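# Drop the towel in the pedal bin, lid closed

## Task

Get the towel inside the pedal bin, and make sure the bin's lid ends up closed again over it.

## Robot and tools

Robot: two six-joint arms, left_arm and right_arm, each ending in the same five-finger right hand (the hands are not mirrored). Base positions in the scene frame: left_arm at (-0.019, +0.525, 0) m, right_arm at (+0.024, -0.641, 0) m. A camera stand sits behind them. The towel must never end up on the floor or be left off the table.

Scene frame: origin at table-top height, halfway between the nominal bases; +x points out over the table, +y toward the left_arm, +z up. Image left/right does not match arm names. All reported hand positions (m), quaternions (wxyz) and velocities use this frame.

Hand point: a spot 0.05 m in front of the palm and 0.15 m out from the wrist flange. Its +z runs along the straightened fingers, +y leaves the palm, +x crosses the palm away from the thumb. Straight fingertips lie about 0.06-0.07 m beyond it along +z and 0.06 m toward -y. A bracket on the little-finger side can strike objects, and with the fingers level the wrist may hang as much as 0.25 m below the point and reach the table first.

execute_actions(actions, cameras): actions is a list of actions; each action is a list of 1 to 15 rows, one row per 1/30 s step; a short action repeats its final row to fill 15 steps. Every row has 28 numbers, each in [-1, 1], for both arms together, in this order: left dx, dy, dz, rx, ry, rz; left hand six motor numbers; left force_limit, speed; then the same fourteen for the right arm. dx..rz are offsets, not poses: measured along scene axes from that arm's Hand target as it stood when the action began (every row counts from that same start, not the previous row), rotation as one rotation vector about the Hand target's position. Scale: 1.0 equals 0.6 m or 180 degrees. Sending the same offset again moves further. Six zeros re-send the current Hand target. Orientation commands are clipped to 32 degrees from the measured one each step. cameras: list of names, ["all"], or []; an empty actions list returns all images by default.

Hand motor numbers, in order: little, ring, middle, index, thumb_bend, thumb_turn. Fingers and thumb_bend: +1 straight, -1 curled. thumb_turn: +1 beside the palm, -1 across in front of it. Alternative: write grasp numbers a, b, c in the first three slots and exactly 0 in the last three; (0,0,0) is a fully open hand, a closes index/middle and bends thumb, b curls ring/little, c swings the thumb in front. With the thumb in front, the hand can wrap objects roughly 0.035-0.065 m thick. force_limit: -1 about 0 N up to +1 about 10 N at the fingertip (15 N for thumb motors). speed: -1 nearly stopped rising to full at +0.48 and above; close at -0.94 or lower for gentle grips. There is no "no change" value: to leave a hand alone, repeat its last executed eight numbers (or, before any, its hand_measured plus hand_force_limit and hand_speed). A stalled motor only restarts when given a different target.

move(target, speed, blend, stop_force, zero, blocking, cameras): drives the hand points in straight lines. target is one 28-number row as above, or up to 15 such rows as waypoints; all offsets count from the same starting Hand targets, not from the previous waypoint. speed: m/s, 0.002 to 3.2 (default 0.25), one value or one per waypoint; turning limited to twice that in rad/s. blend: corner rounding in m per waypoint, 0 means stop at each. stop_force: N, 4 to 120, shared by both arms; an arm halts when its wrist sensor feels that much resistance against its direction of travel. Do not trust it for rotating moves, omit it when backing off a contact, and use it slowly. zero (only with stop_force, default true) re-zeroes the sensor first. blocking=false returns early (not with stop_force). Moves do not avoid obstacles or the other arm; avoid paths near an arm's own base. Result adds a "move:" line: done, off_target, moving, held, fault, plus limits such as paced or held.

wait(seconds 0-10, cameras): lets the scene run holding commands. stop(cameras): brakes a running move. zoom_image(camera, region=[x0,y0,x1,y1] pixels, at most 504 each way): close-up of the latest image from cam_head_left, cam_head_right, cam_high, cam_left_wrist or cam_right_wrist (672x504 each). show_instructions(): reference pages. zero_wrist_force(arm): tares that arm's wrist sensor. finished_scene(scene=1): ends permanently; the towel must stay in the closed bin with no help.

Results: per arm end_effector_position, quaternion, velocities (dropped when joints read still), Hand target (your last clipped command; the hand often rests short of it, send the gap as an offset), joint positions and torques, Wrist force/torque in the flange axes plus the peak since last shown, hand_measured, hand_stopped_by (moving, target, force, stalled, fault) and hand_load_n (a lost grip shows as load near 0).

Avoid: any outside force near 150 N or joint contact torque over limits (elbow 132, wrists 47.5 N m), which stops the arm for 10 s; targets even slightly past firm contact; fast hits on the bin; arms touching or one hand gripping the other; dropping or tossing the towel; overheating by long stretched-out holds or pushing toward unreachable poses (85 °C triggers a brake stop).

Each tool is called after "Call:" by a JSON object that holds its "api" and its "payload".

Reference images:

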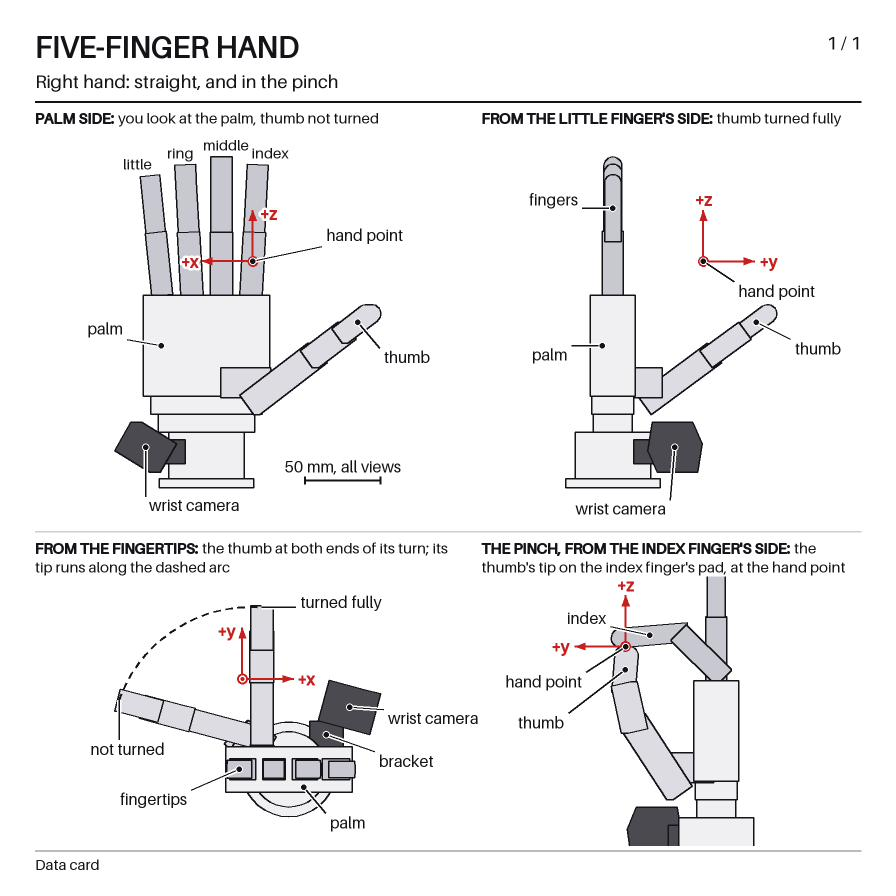

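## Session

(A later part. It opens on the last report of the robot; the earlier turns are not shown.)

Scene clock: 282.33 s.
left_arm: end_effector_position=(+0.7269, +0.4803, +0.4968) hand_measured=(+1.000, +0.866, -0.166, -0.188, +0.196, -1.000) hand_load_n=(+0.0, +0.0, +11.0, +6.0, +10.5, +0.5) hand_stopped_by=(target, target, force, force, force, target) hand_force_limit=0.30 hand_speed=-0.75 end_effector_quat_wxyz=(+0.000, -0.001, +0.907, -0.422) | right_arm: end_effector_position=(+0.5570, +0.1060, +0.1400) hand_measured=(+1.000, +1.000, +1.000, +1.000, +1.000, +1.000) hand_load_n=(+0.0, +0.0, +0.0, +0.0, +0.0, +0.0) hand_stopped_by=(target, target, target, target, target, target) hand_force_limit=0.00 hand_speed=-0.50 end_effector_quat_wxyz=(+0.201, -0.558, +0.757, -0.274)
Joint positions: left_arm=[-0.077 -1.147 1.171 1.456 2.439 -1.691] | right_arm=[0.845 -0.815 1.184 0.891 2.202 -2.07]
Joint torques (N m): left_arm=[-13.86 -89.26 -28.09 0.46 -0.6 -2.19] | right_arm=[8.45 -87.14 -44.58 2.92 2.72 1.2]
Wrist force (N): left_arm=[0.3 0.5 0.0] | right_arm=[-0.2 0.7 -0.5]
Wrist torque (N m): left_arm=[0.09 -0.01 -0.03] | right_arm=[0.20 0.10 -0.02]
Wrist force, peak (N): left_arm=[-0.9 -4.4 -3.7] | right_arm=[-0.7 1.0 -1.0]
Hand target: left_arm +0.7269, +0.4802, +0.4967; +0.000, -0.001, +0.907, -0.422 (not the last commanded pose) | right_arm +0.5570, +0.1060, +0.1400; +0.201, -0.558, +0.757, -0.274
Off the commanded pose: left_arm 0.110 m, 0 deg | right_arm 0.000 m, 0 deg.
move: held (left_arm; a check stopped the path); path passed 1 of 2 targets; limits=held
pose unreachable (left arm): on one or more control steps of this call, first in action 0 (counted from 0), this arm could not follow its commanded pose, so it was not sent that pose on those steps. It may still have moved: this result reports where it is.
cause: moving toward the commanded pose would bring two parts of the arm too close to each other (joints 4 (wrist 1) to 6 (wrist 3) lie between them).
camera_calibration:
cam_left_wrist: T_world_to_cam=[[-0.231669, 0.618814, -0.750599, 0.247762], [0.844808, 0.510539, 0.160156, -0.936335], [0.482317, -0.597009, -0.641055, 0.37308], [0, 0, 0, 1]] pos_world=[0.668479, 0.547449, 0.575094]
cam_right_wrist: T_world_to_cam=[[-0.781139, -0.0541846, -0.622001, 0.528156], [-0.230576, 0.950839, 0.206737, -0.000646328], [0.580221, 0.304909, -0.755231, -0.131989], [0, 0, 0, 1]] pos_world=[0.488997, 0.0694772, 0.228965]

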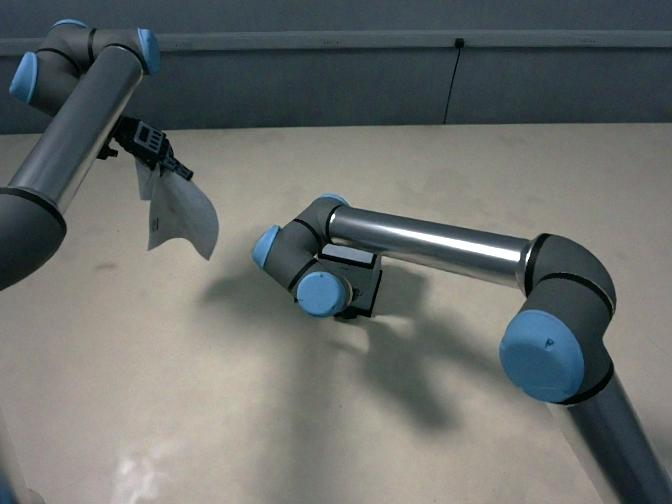

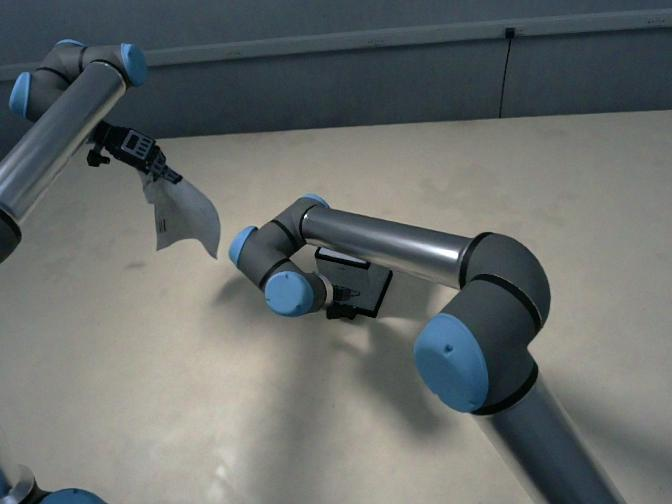

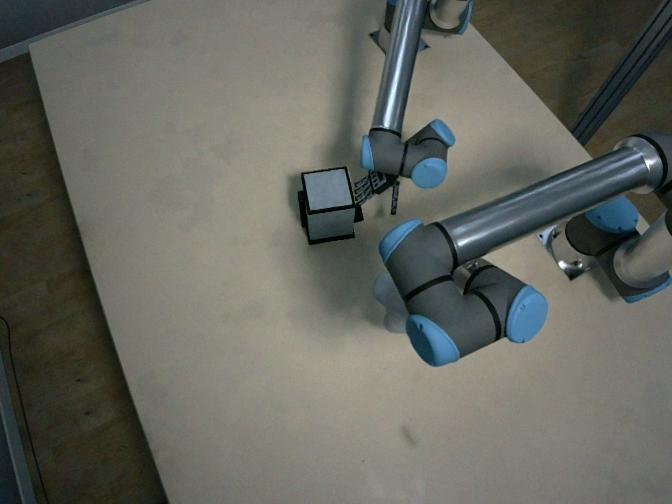

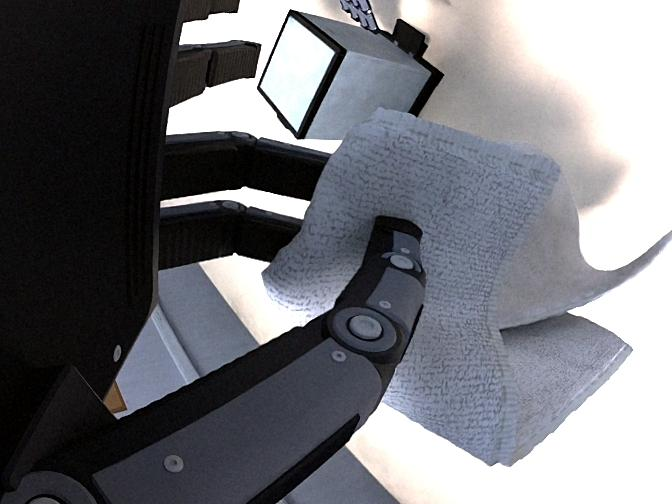

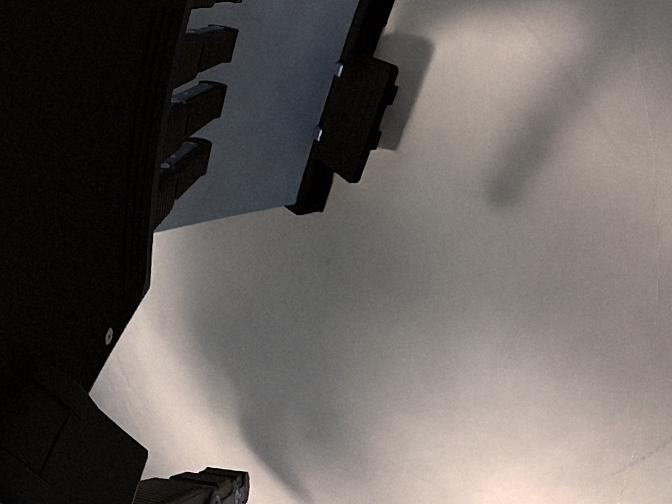

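Call:
{"api": "move", "payload": {"target": [[0,0,0,0,0,0, 0.9,0,1,0,0,0,0.3,-0.75, 0,0,-0.14,0,0,0, 0,0,0,0,0,0,0.0,-0.5],[0,0,0,0,0,0, 0.9,0,1,0,0,0,0.3,-0.75, 0,0,-0.19,0,0,0, 0,0,0,0,0,0,0.0,-0.5]], "speed": [0.12,0.02], "stop_force": 8, "cameras": ["all"]}}

Scene clock: 299.80 s.
left_arm: end_effector_position=(+0.7269, +0.4802, +0.4967) hand_measured=(+1.000, +0.866, -0.166, -0.188, +0.196, -1.000) hand_load_n=(+0.0, +0.0, +11.0, +6.0, +11.0, +0.5) hand_stopped_by=(target, target, force, force, force, target) hand_force_limit=0.30 hand_speed=-0.75 end_effector_quat_wxyz=(+0.000, -0.001, +0.907, -0.422) | right_arm: end_effector_position=(+0.5570, +0.1059, +0.0536) hand_measured=(+1.000, +1.000, +1.000, +1.000, +1.000, +1.000) hand_load_n=(+0.0, +0.0, +1.0, +0.0, +0.0, +0.0) hand_stopped_by=(target, target, target, target, target, target) hand_force_limit=0.00 hand_speed=-0.50 end_effector_quat_wxyz=(+0.201, -0.558, +0.757, -0.274)
Joint positions: left_arm=[-0.077 -1.147 1.171 1.456 2.439 -1.691] | right_arm=[0.845 -0.753 1.236 0.777 2.202 -2.07]
Joint torques (N m): left_arm=[-17.62 -89.23 -29.94 0.44 -0.81 -2.73] | right_arm=[8.23 -111.46 -39.88 4.9 -2.4 1.53]
Wrist force (N): left_arm=[0.6 0.2 0.2] | right_arm=[-0.2 -5.5 -0.6]
Wrist torque (N m): left_arm=[0.04 -0.06 0.01] | right_arm=[0.68 0.11 -0.13]
Wrist force, peak (N): left_arm=[0.5 1.0 0.2] | right_arm=[0.3 -3.9 -9.9]
Hand target: left_arm +0.7269, +0.4802, +0.4967; +0.000, -0.001, +0.907, -0.422 | right_arm +0.5570, +0.1060, +0.0536; +0.201, -0.558, +0.757, -0.274 (not the last commanded pose)
Off the commanded pose: left_arm 0.000 m, 0 deg | right_arm 0.028 m, 0 deg.
move: contact (right_arm); path passed 1 of 2 targets
camera_calibration:
cam_left_wrist: T_world_to_cam=[[-0.231659, 0.61884, -0.75058, 0.247694], [0.844854, 0.510473, 0.16012, -0.936158], [0.48224, -0.597038, -0.641085, 0.37309], [0, 0, 0, 1]] pos_world=[0.668379, 0.547349, 0.574994]
cam_right_wrist: T_world_to_cam=[[-0.781113, -0.0540854, -0.622043, 0.474334], [-0.230499, 0.950851, 0.206768, 0.0172889], [0.580287, 0.30489, -0.755188, -0.197324], [0, 0, 0, 1]] pos_world=[0.488998, 0.0693773, 0.142465]

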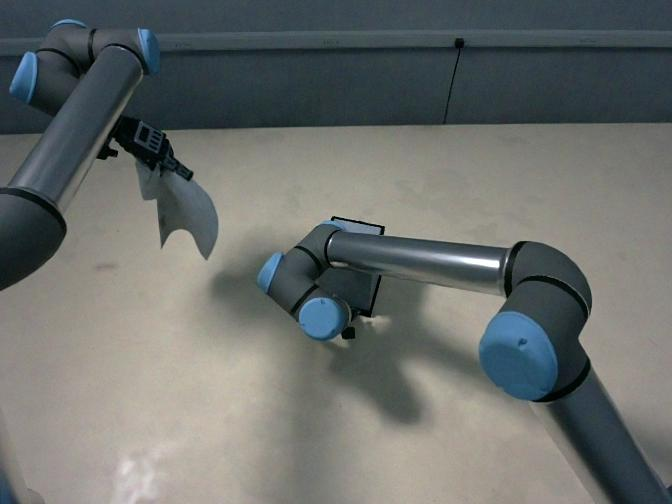

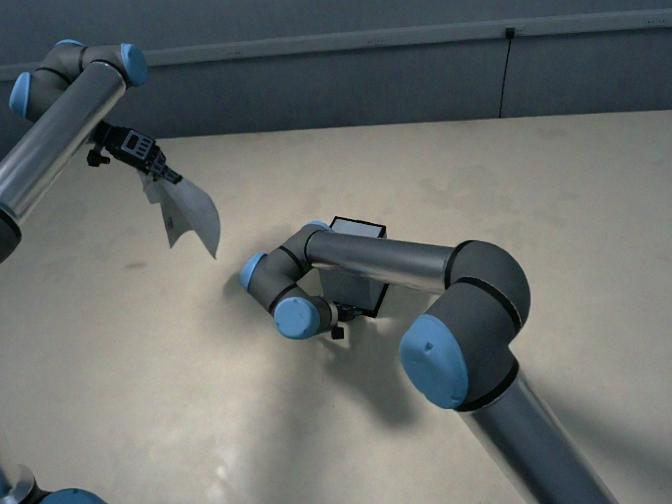

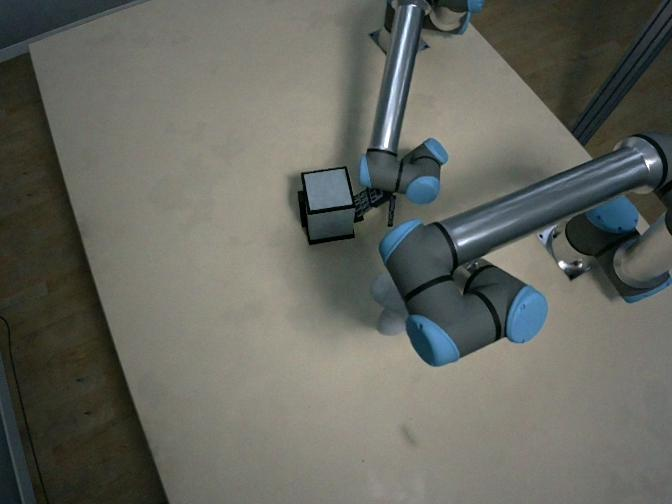

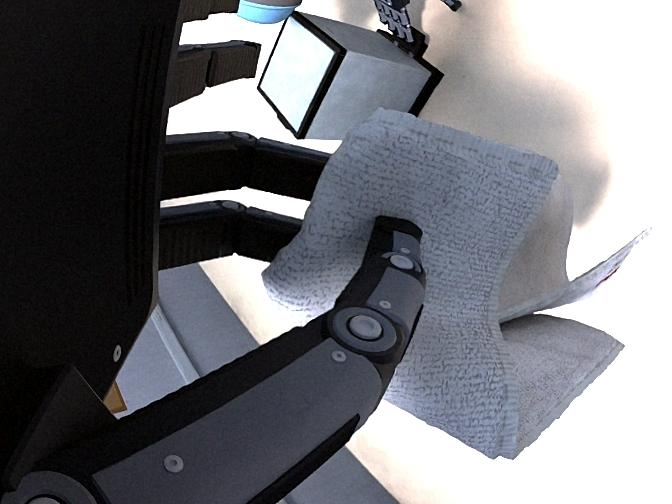

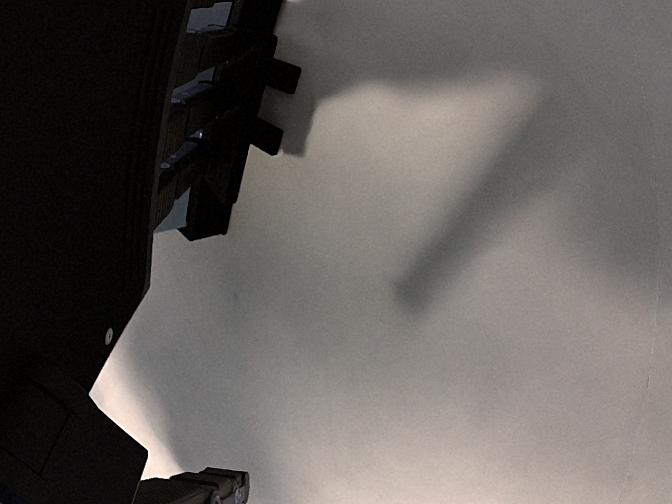

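Call:
{"api": "zoom_image", "payload": {"camera": "cam_right_wrist", "region": [140, 0, 340, 250]}}

Call:
{"api": "zoom_image", "payload": {"camera": "cam_high", "region": [280, 150, 420, 260]}}

Call:
{"api": "zoom_image", "payload": {"camera": "cam_head_right", "region": [290, 210, 410, 350]}}

Call:
{"api": "zoom_image", "payload": {"camera": "cam_left_wrist", "region": [240, 0, 480, 150]}}

Scaled by 2.016 from the camera's 672x504 image, which has a finer 960x720 frame.

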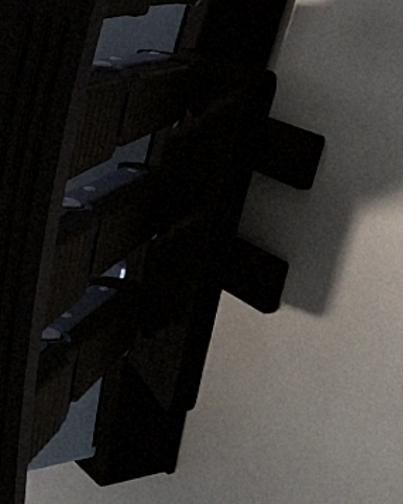

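Scaled by 3.600 from the camera's 672x504 image, which has a finer 960x720 frame.

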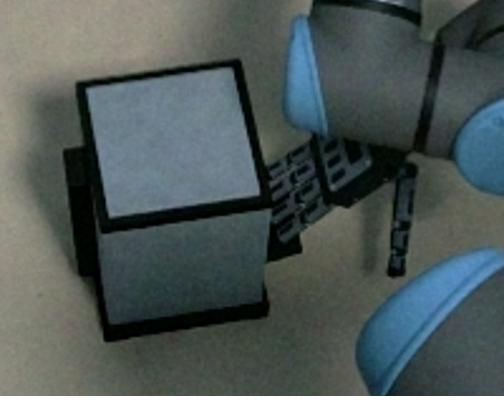

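Scaled by 3.600 from the camera's 672x504 image, which has a finer 960x720 frame.

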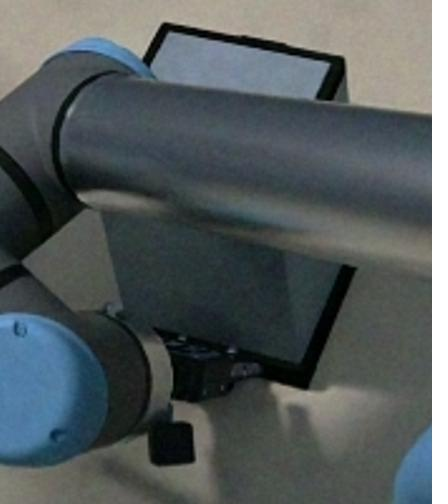

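Scaled by 2.100 from the camera's 672x504 image, which has a finer 960x720 frame.

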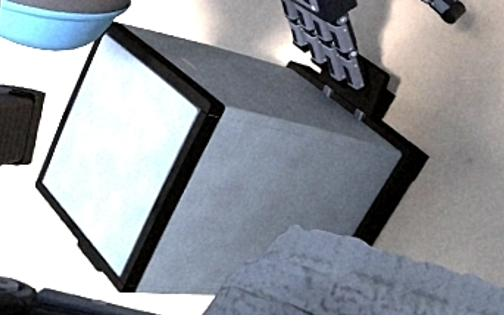

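Call:
{"api": "move", "payload": {"target": [0,0,0,0,0,0, 0.9,0,1,0,0,0,0.3,-0.75, 0,0,-0.02,0,0,0, 0,0,0,0,0,0,0.0,-0.5], "speed": 0.01, "stop_force": 15, "cameras": ["cam_right_wrist","cam_left_wrist"]}}

Scene clock: 308.53 s.
left_arm: end_effector_position=(+0.7269, +0.4802, +0.4967) hand_measured=(+1.000, +0.866, -0.166, -0.188, +0.196, -1.000) hand_load_n=(+0.5, +0.0, +11.0, +6.0, +11.0, +0.5) hand_stopped_by=(target, target, force, force, force, target) hand_force_limit=0.30 hand_speed=-0.75 end_effector_quat_wxyz=(+0.000, -0.001, +0.907, -0.422) | right_arm: end_effector_position=(+0.5570, +0.1060, +0.0416) hand_measured=(+1.000, +1.000, +1.000, +1.000, +1.000, +1.000) hand_load_n=(+0.0, +0.0, +0.0, +0.0, +0.0, +0.0) hand_stopped_by=(target, target, target, target, target, target) hand_force_limit=0.00 hand_speed=-0.50 end_effector_quat_wxyz=(+0.201, -0.558, +0.757, -0.274)
Joint positions: left_arm=[-0.077 -1.147 1.171 1.456 2.439 -1.691] | right_arm=[0.845 -0.743 1.242 0.762 2.202 -2.07]
Joint torques (N m): left_arm=[-17.81 -87.79 -29.46 0.69 -0.67 -2.53] | right_arm=[-3.81 -85.61 -28.68 0.23 2.69 1.46]
Wrist force (N): left_arm=[-0.1 0.5 0.1] | right_arm=[0.0 0.1 -3.6]
Wrist torque (N m): left_arm=[0.08 0.05 -0.03] | right_arm=[0.46 0.13 -0.01]
Wrist force, peak (N): left_arm=[0.7 0.7 0.2] | right_arm=[0.4 -1.8 -7.1]
Hand target: left_arm +0.7269, +0.4802, +0.4967; +0.000, -0.001, +0.907, -0.422 | right_arm +0.5570, +0.1060, +0.0416; +0.201, -0.558, +0.757, -0.274
Off the commanded pose: left_arm 0.000 m, 0 deg | right_arm 0.000 m, 0 deg.
move: done
camera_calibration:
cam_left_wrist: T_world_to_cam=[[-0.231659, 0.61884, -0.75058, 0.247694], [0.844854, 0.510473, 0.16012, -0.936158], [0.48224, -0.597038, -0.641085, 0.37309], [0, 0, 0, 1]] pos_world=[0.668379, 0.547349, 0.574994]
cam_right_wrist: T_world_to_cam=[[-0.781146, -0.0539528, -0.622013, 0.466873], [-0.230389, 0.950859, 0.206854, 0.0197043], [0.580286, 0.304888, -0.75519, -0.206385], [0, 0, 0, 1]] pos_world=[0.488998, 0.0693775, 0.130465]
Images, in order (width x height): cam_left_wrist 672x504, cam_right_wrist 672x504.

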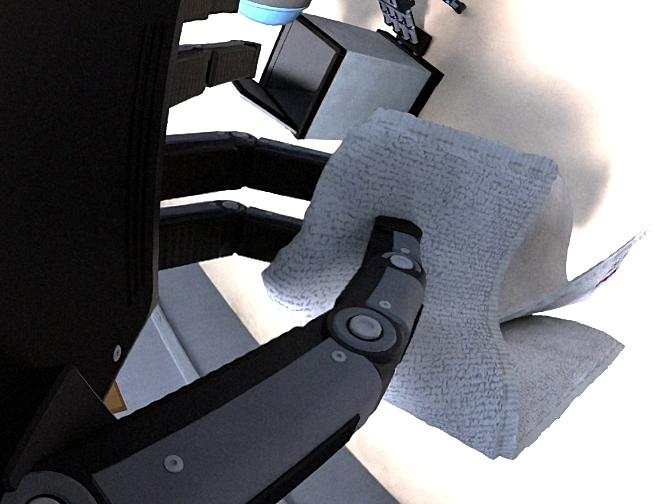

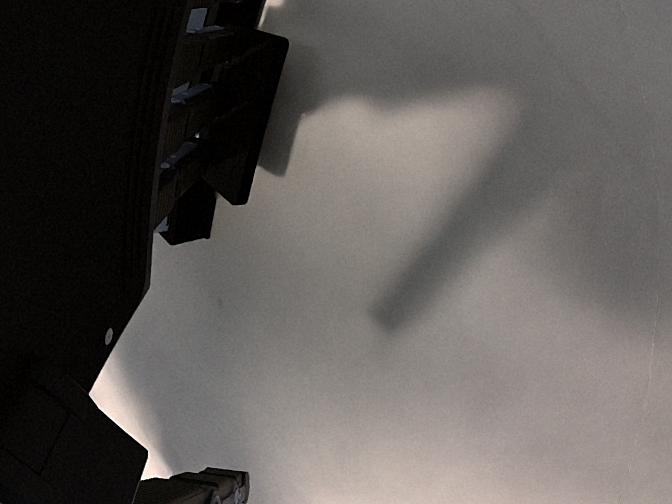

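Call:
{"api": "wait", "payload": {"seconds": 0.2, "cameras": ["all"]}}

Call:
{"api": "zoom_image", "payload": {"camera": "cam_high", "region": [260, 120, 420, 260]}}

Call:
{"api": "zoom_image", "payload": {"camera": "cam_left_wrist", "region": [220, 0, 460, 150]}}

Call:
{"api": "zoom_image", "payload": {"camera": "cam_head_left", "region": [280, 140, 440, 340]}}

Scene clock: 312.57 s.
left_arm: end_effector_position=(+0.7269, +0.4802, +0.4967) hand_measured=(+1.000, +0.866, -0.166, -0.188, +0.196, -1.000) hand_load_n=(+0.0, +0.0, +11.0, +6.0, +10.5, +0.5) hand_stopped_by=(target, target, force, force, force, target) hand_force_limit=0.30 hand_speed=-0.75 end_effector_quat_wxyz=(+0.000, -0.001, +0.907, -0.422) | right_arm: end_effector_position=(+0.5570, +0.1060, +0.0416) hand_measured=(+1.000, +1.000, +1.000, +1.000, +1.000, +1.000) hand_load_n=(+0.0, +0.0, +0.0, -0.5, +0.0, +0.0) hand_stopped_by=(target, target, target, target, target, target) hand_force_limit=0.00 hand_speed=-0.50 end_effector_quat_wxyz=(+0.201, -0.558, +0.757, -0.274)
Joint positions: left_arm=[-0.077 -1.147 1.171 1.456 2.439 -1.691] | right_arm=[0.845 -0.743 1.242 0.762 2.202 -2.07]
Joint torques (N m): left_arm=[-17.64 -88.88 -29.78 0.9 -0.65 -2.34] | right_arm=[-8.18 -88.89 -27.33 0.26 2.4 -1.26]
Wrist force (N): left_arm=[0.4 0.1 0.0] | right_arm=[0.1 0.4 -3.5]
Wrist torque (N m): left_arm=[0.03 -0.03 0.00] | right_arm=[0.48 0.11 0.00]
Wrist force, peak (N): left_arm=[0.9 0.6 0.0] | right_arm=[0.2 0.0 -4.1]
Hand target: left_arm +0.7269, +0.4802, +0.4967; +0.000, -0.001, +0.907, -0.422 | right_arm +0.5570, +0.1060, +0.0416; +0.201, -0.558, +0.757, -0.274
Off the commanded pose: left_arm 0.000 m, 0 deg | right_arm 0.000 m, 0 deg.
wait: 0.20 s; at rest from the start
camera_calibration:
cam_left_wrist: T_world_to_cam=[[-0.231659, 0.61884, -0.75058, 0.247694], [0.844854, 0.510473, 0.16012, -0.936158], [0.48224, -0.597038, -0.641085, 0.37309], [0, 0, 0, 1]] pos_world=[0.668379, 0.547349, 0.574994]
cam_right_wrist: T_world_to_cam=[[-0.781146, -0.0539528, -0.622013, 0.466873], [-0.230389, 0.950859, 0.206854, 0.0197043], [0.580286, 0.304888, -0.75519, -0.206385], [0, 0, 0, 1]] pos_world=[0.488998, 0.0693775, 0.130465]

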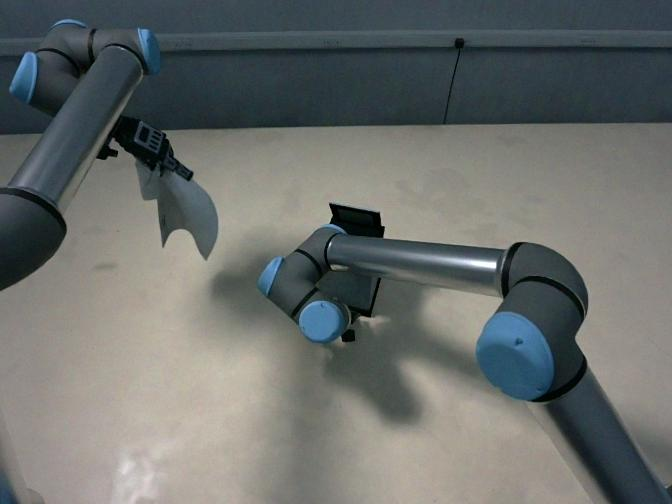

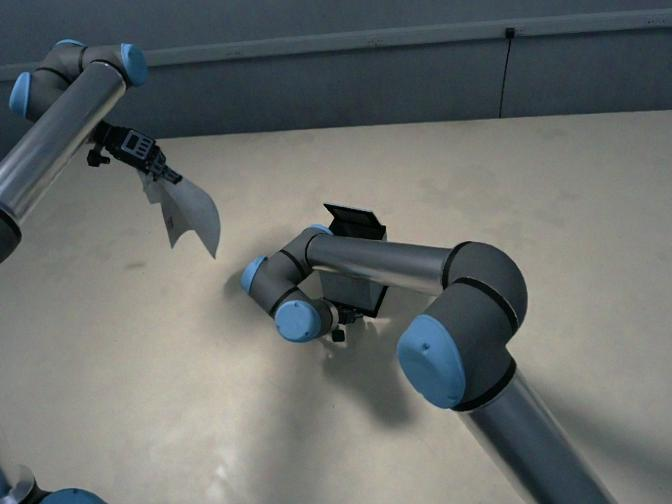

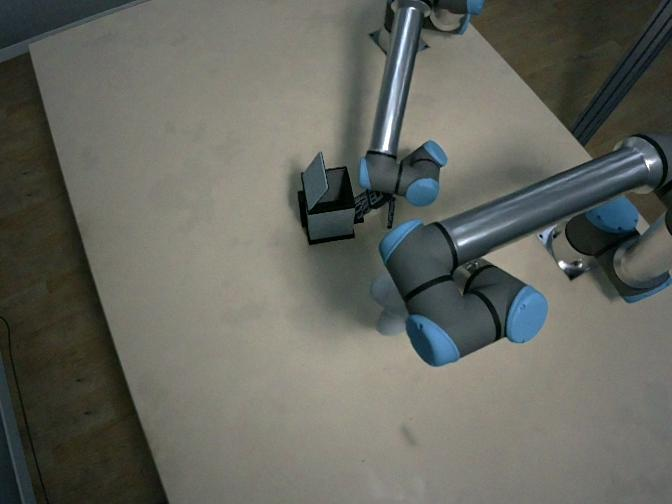

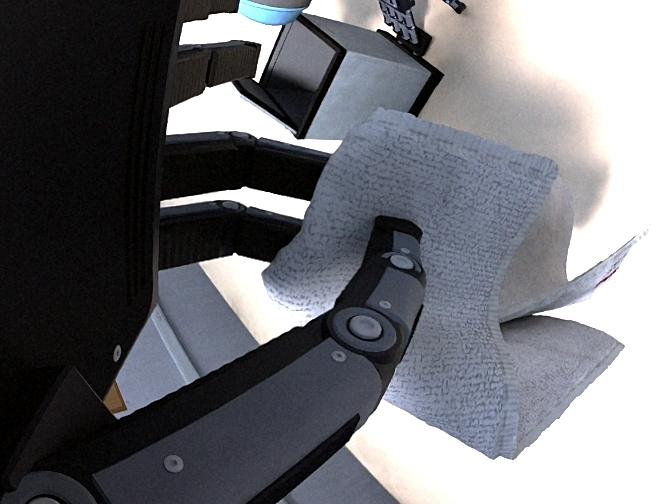

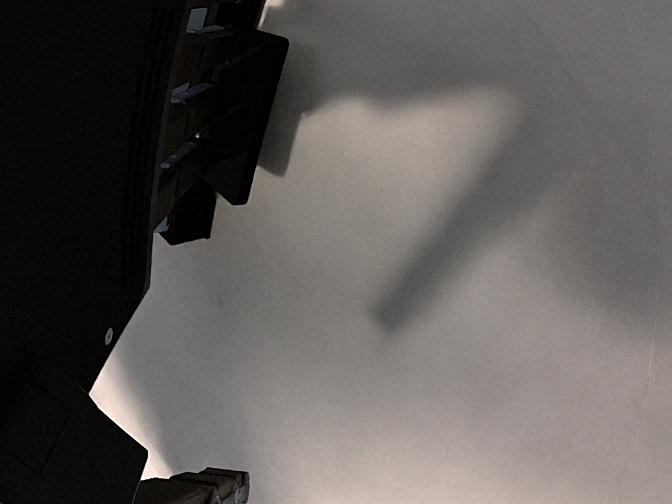

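Scaled by 3.150 from the camera's 672x504 image, which has a finer 960x720 frame.

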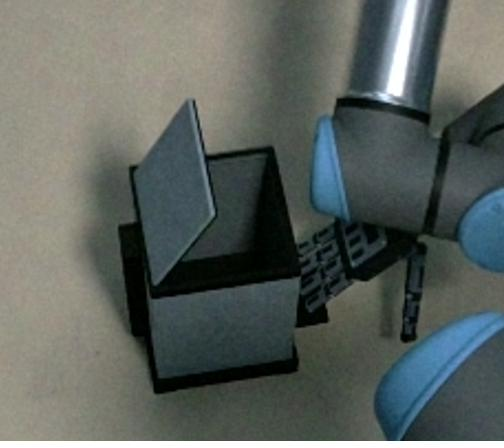

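Scaled by 2.100 from the camera's 672x504 image, which has a finer 960x720 frame.

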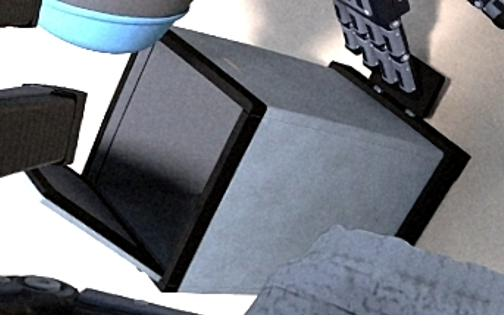

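Scaled by 2.520 from the camera's 672x504 image, which has a finer 960x720 frame.

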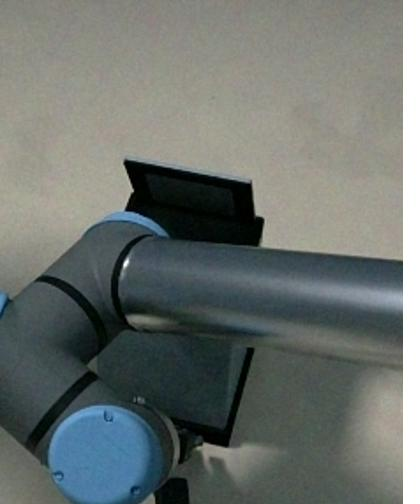

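Call:
{"api": "move", "payload": {"target": [[0,0,0,0,0,0, 0.9,0,1,0,0,0,0.3,-0.75, 0,0,0.033,0,0,0, 0,0,0,0,0,0,0.0,-0.5],[0,0,0,0,0,0, 0.9,0,1,0,0,0,0.3,-0.75, -0.02,-0.05,0.18,0.0042,-0.0851,0.2209, -1,-1,1,1,1,1,0.0,-0.5],[0,0,0,0,0,0, 0.9,0,1,0,0,0,0.3,-0.75, -0.0033,-0.1173,0.05,0.0042,-0.0851,0.2209, -1,-1,1,1,1,1,0.0,-0.5]], "speed": [0.03,0.2,0.15], "cameras": ["all"]}}

Scene clock: 356.13 s.
left_arm: end_effector_position=(+0.7269, +0.4802, +0.4967) hand_measured=(+1.000, +0.866, -0.166, -0.188, +0.196, -1.000) hand_load_n=(+0.0, +0.0, +11.0, +6.0, +10.5, +1.0) hand_stopped_by=(target, target, force, force, force, target) hand_force_limit=0.30 hand_speed=-0.75 end_effector_quat_wxyz=(+0.000, -0.001, +0.907, -0.422) | right_arm: end_effector_position=(+0.5550, +0.0356, +0.0716) hand_measured=(-1.000, -1.000, +1.000, +1.000, +1.000, +1.000) hand_load_n=(+0.0, +0.0, +0.0, +0.0, +0.0, +0.0) hand_stopped_by=(target, target, target, target, target, target) hand_force_limit=0.00 hand_speed=-0.50 end_effector_quat_wxyz=(-0.383, +0.740, -0.491, +0.255)
Joint positions: left_arm=[-0.077 -1.147 1.171 1.456 2.439 -1.691] | right_arm=[0.712 -1.084 1.745 -0.018 1.849 -2.939]
Joint torques (N m): left_arm=[-15.72 -87.74 -30.42 1.66 -0.12 -2.1] | right_arm=[-10.33 -63.89 -27.73 -1.93 -1.6 -2.39]
Wrist force (N): left_arm=[0.4 0.4 0.2] | right_arm=[-0.1 0.9 -0.7]
Wrist torque (N m): left_arm=[0.06 -0.04 0.00] | right_arm=[0.29 0.04 0.16]
Wrist force, peak (N): left_arm=[0.8 0.8 -0.1] | right_arm=[0.3 -5.6 -1.7]
Hand target: left_arm +0.7269, +0.4802, +0.4967; +0.000, -0.001, +0.907, -0.422 | right_arm +0.5550, +0.0356, +0.0716; -0.383, +0.740, -0.491, +0.255
Off the commanded pose: left_arm 0.000 m, 0 deg | right_arm 0.000 m, 0 deg.
move: done
camera_calibration:
cam_left_wrist: T_world_to_cam=[[-0.231659, 0.61884, -0.75058, 0.247694], [0.844854, 0.510473, 0.16012, -0.936158], [0.48224, -0.597038, -0.641085, 0.37309], [0, 0, 0, 1]] pos_world=[0.668379, 0.547349, 0.574994]
cam_right_wrist: T_world_to_cam=[[-0.391989, -0.471176, -0.790151, 0.291181], [-0.821314, 0.566186, 0.0698261, 0.431315], [0.414472, 0.676333, -0.608922, -0.0927194], [0, 0, 0, 1]] pos_world=[0.506815, -0.0442977, 0.143501]

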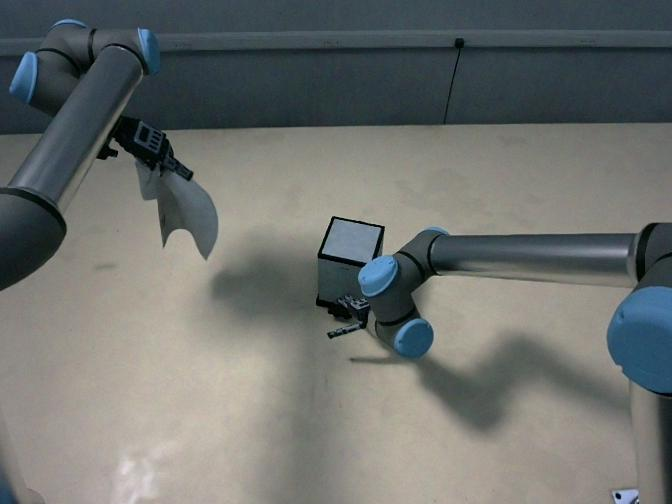

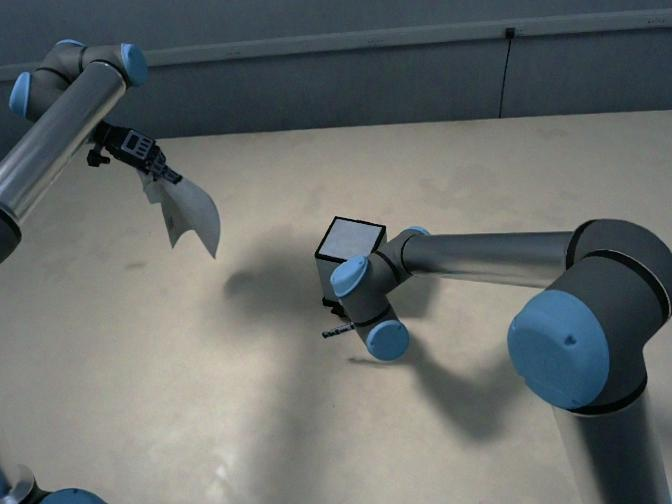

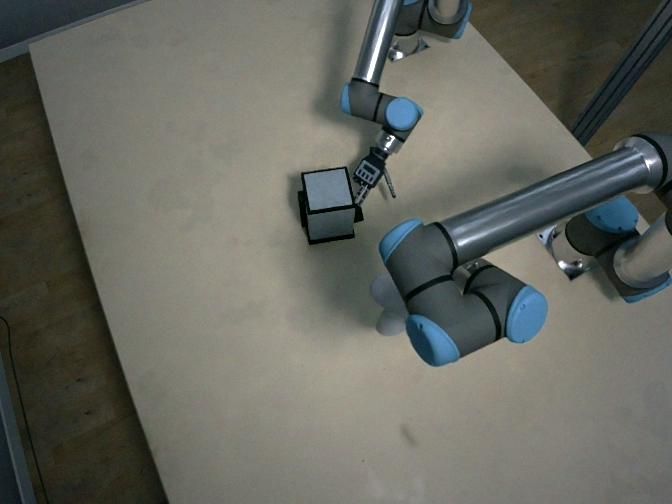

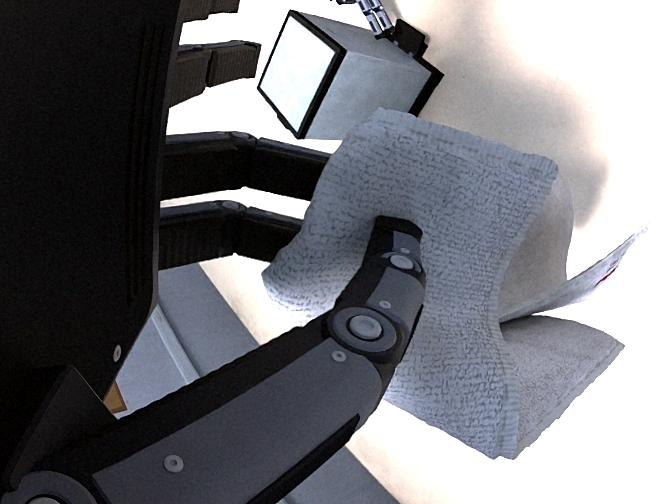

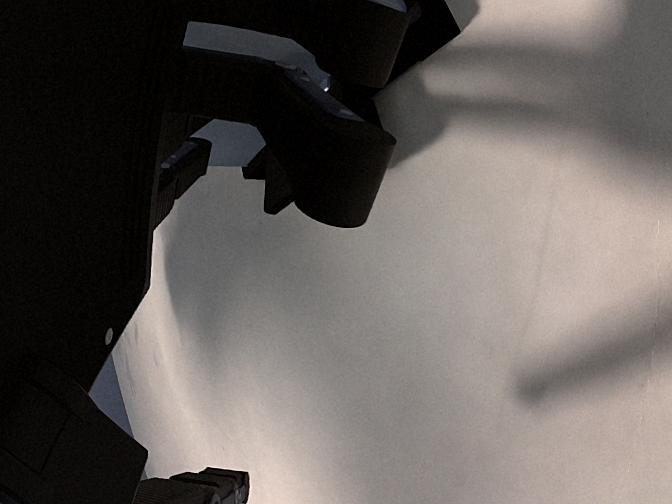

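Call:
{"api": "zoom_image", "payload": {"camera": "cam_high", "region": [280, 130, 420, 260]}}

Call:
{"api": "zoom_image", "payload": {"camera": "cam_left_wrist", "region": [300, 0, 480, 120]}}

Call:
{"api": "zoom_image", "payload": {"camera": "cam_head_left", "region": [290, 200, 450, 370]}}

Scaled by 3.600 from the camera's 672x504 image, which has a finer 960x720 frame.

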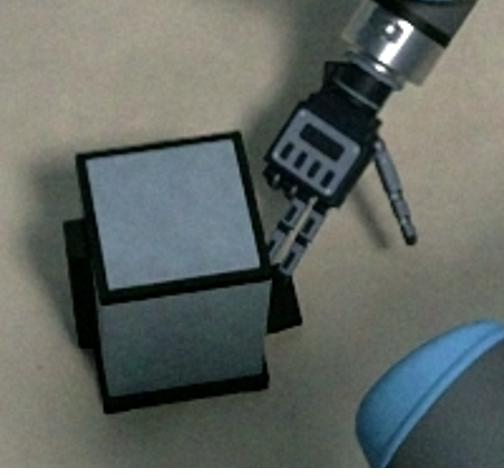

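Scaled by 2.800 from the camera's 672x504 image, which has a finer 960x720 frame.

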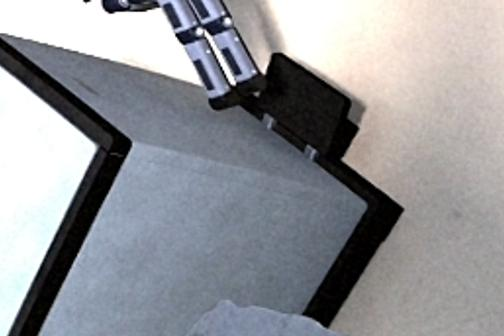

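Scaled by 2.965 from the camera's 672x504 image, which has a finer 960x720 frame.

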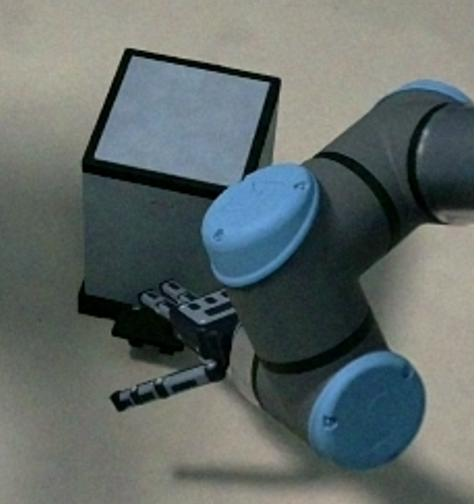

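Call:
{"api": "move", "payload": {"target": [[0,0,0,0,0,0, 0.9,0,1,0,0,0,0.3,-0.75, 0.0063,-0.002,-0.05,0,0,0, -1,-1,1,1,1,1,0.0,-0.5],[0,0,0,0,0,0, 0.9,0,1,0,0,0,0.3,-0.75, 0.0063,-0.002,-0.09,0,0,0, -1,-1,1,1,1,1,0.0,-0.5]], "speed": [0.1,0.012], "stop_force": 15, "cameras": ["all"]}}

Scene clock: 371.90 s.
left_arm: end_effector_position=(+0.7269, +0.4802, +0.4967) hand_measured=(+1.000, +0.866, -0.166, -0.188, +0.196, -1.000) hand_load_n=(+0.0, +0.0, +11.0, +6.0, +11.0, +1.0) hand_stopped_by=(target, target, force, force, force, target) hand_force_limit=0.30 hand_speed=-0.75 end_effector_quat_wxyz=(+0.000, -0.001, +0.907, -0.422) | right_arm: end_effector_position=(+0.5588, +0.0344, +0.0194) hand_measured=(-1.000, -1.000, +1.000, +1.000, +1.000, +1.000) hand_load_n=(+0.0, +0.0, +0.5, +0.0, +0.0, +0.0) hand_stopped_by=(target, target, target, target, target, target) hand_force_limit=0.00 hand_speed=-0.50 end_effector_quat_wxyz=(-0.383, +0.740, -0.491, +0.255)
Joint positions: left_arm=[-0.077 -1.147 1.171 1.456 2.439 -1.691] | right_arm=[0.707 -1.026 1.768 -0.099 1.845 -2.942]
Joint torques (N m): left_arm=[-14.49 -87.29 -30.33 2.08 -0.02 -2.28] | right_arm=[-19.75 -78.12 -35.7 2.71 2.09 -2.49]
Wrist force (N): left_arm=[0.6 0.5 -0.3] | right_arm=[-6.5 -3.9 -18.3]
Wrist torque (N m): left_arm=[0.10 -0.05 0.02] | right_arm=[1.69 0.04 -0.34]
Wrist force, peak (N): left_arm=[0.7 0.9 0.1] | right_arm=[-6.5 -7.3 -26.3]
Hand target: left_arm +0.7269, +0.4802, +0.4967; +0.000, -0.001, +0.907, -0.422 | right_arm +0.5588, +0.0344, +0.0194; -0.383, +0.740, -0.491, +0.255 (not the last commanded pose)
Off the commanded pose: left_arm 0.000 m, 0 deg | right_arm 0.002 m, 0 deg.
move: contact (right_arm); path passed 1 of 2 targets
camera_calibration:
cam_left_wrist: T_world_to_cam=[[-0.231659, 0.61884, -0.75058, 0.247694], [0.844854, 0.510473, 0.16012, -0.936158], [0.48224, -0.597038, -0.641085, 0.37309], [0, 0, 0, 1]] pos_world=[0.668379, 0.547349, 0.574994]
cam_right_wrist: T_world_to_cam=[[-0.391989, -0.471176, -0.790151, 0.250781], [-0.821314, 0.566186, 0.0698261, 0.438767], [0.414472, 0.676333, -0.608922, -0.125329], [0, 0, 0, 1]] pos_world=[0.510615, -0.0454977, 0.0912013]

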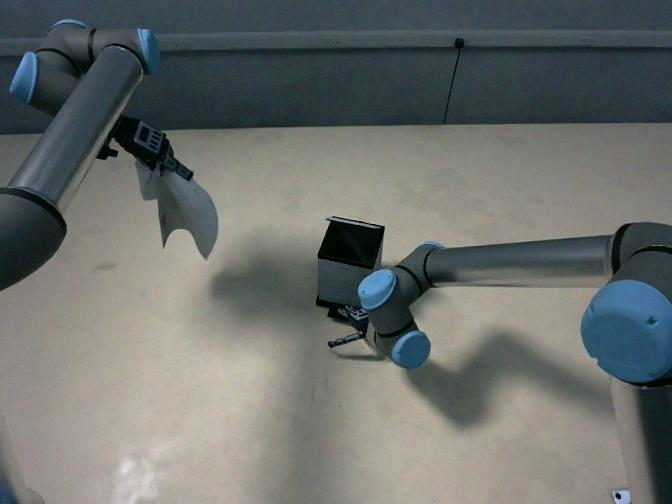

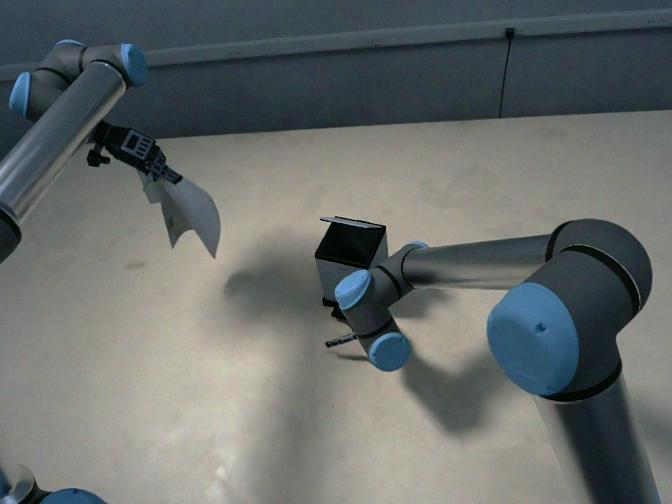

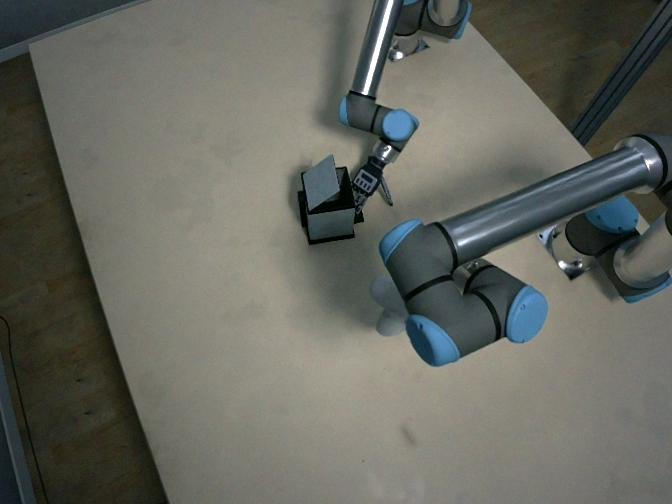

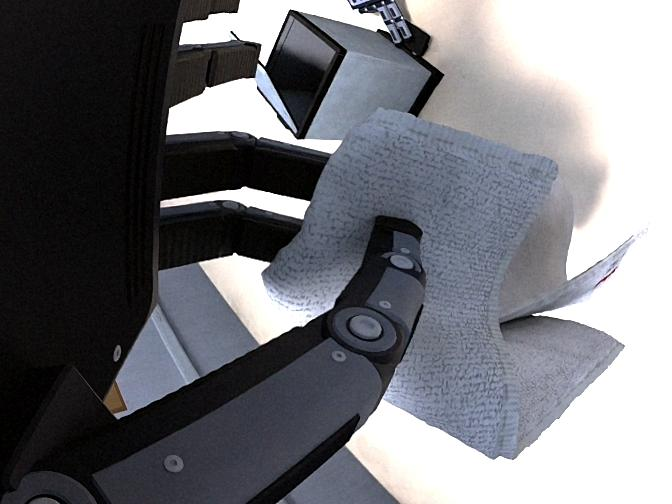

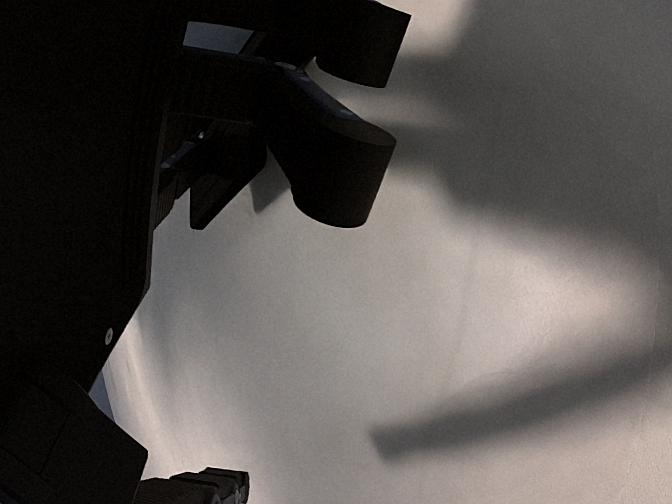

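Call:
{"api": "move", "payload": {"target": [[0,0,0,0,0,0, 0.9,0,1,0,0,0,0.3,-0.75, -0.0095,0.003,0.003,0,0,0, -1,-1,1,1,1,1,0.0,-0.5],[0,0,0,0,0,0, 0.9,0,1,0,0,0,0.3,-0.75, -0.0095,0.003,-0.007,0,0,0, -1,-1,1,1,1,1,0.0,-0.5]], "speed": [0.02,0.01], "cameras": ["cam_left_wrist","cam_high","cam_head_left"]}}

Scene clock: 377.13 s.
left_arm: end_effector_position=(+0.7269, +0.4802, +0.4967) hand_measured=(+1.000, +0.866, -0.166, -0.188, +0.196, -1.000) hand_load_n=(+0.0, +0.0, +11.0, +6.0, +11.0, +0.5) hand_stopped_by=(target, target, force, force, force, target) hand_force_limit=0.30 hand_speed=-0.75 end_effector_quat_wxyz=(+0.000, -0.001, +0.907, -0.422) | right_arm: end_effector_position=(+0.5531, +0.0362, +0.0154) hand_measured=(-1.000, -1.000, +1.000, +1.000, +1.000, +1.000) hand_load_n=(+0.0, +0.0, +0.5, +0.0, +0.0, +0.0) hand_stopped_by=(target, target, target, target, target, target) hand_force_limit=0.00 hand_speed=-0.50 end_effector_quat_wxyz=(-0.383, +0.740, -0.491, +0.255)
Joint positions: left_arm=[-0.077 -1.147 1.171 1.456 2.439 -1.691] | right_arm=[0.714 -1.024 1.773 -0.106 1.851 -2.937]
Joint torques (N m): left_arm=[-14.89 -87.06 -30.7 2.22 0.04 -1.94] | right_arm=[5.44 -56.27 -21.09 -1.02 2.24 2.28]
Wrist force (N): left_arm=[0.3 0.3 -0.2] | right_arm=[-2.6 -4.4 -13.0]
Wrist torque (N m): left_arm=[0.07 -0.01 0.00] | right_arm=[1.47 0.18 -0.24]
Wrist force, peak (N): left_arm=[0.6 0.8 -0.1] | right_arm=[-6.7 -3.9 -18.5]
Hand target: left_arm +0.7269, +0.4802, +0.4967; +0.000, -0.001, +0.907, -0.422 | right_arm +0.5531, +0.0362, +0.0152; -0.383, +0.740, -0.491, +0.255
Off the commanded pose: left_arm 0.000 m, 0 deg | right_arm 0.000 m, 0 deg.
move: done
camera_calibration:
cam_left_wrist: T_world_to_cam=[[-0.231659, 0.61884, -0.75058, 0.247694], [0.844854, 0.510473, 0.16012, -0.936158], [0.48224, -0.597038, -0.641085, 0.37309], [0, 0, 0, 1]] pos_world=[0.668379, 0.547349, 0.574994]
Images, in order (width x height): cam_head_left 672x504, cam_high 672x504, cam_left_wrist 672x504.

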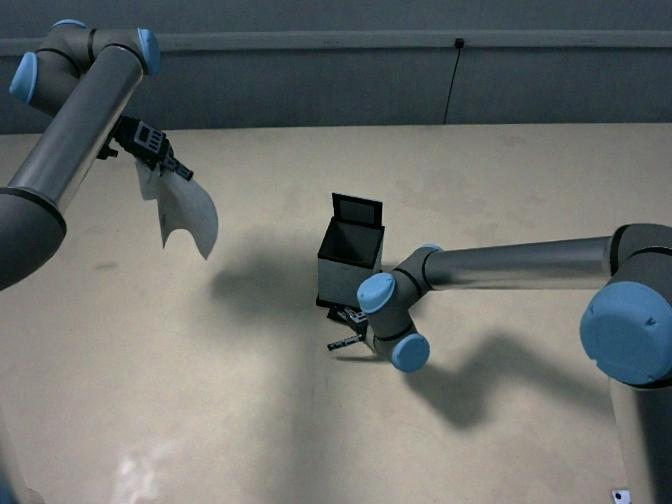

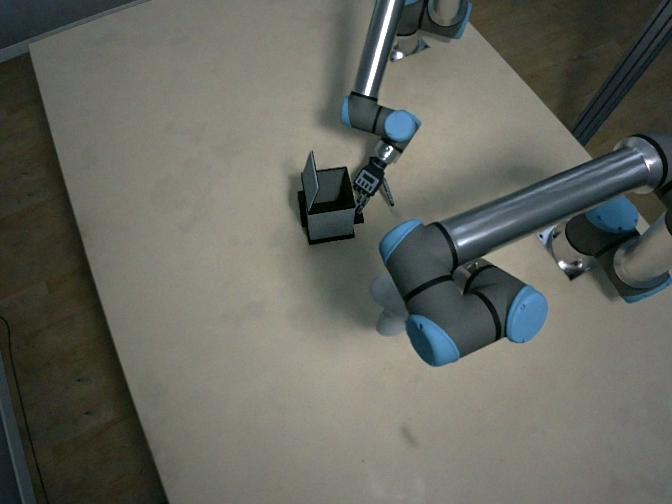

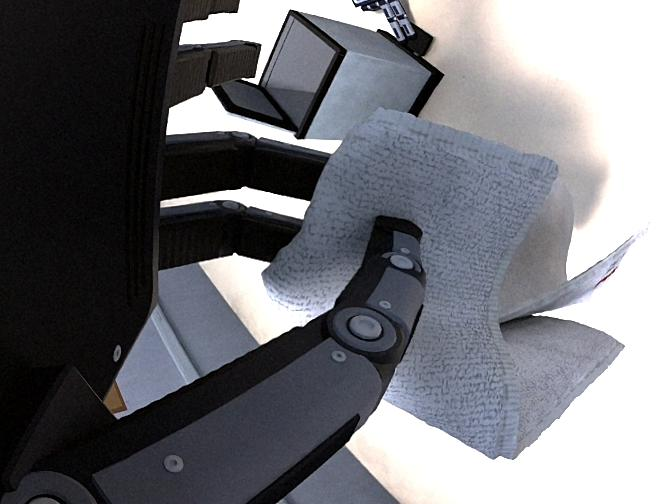

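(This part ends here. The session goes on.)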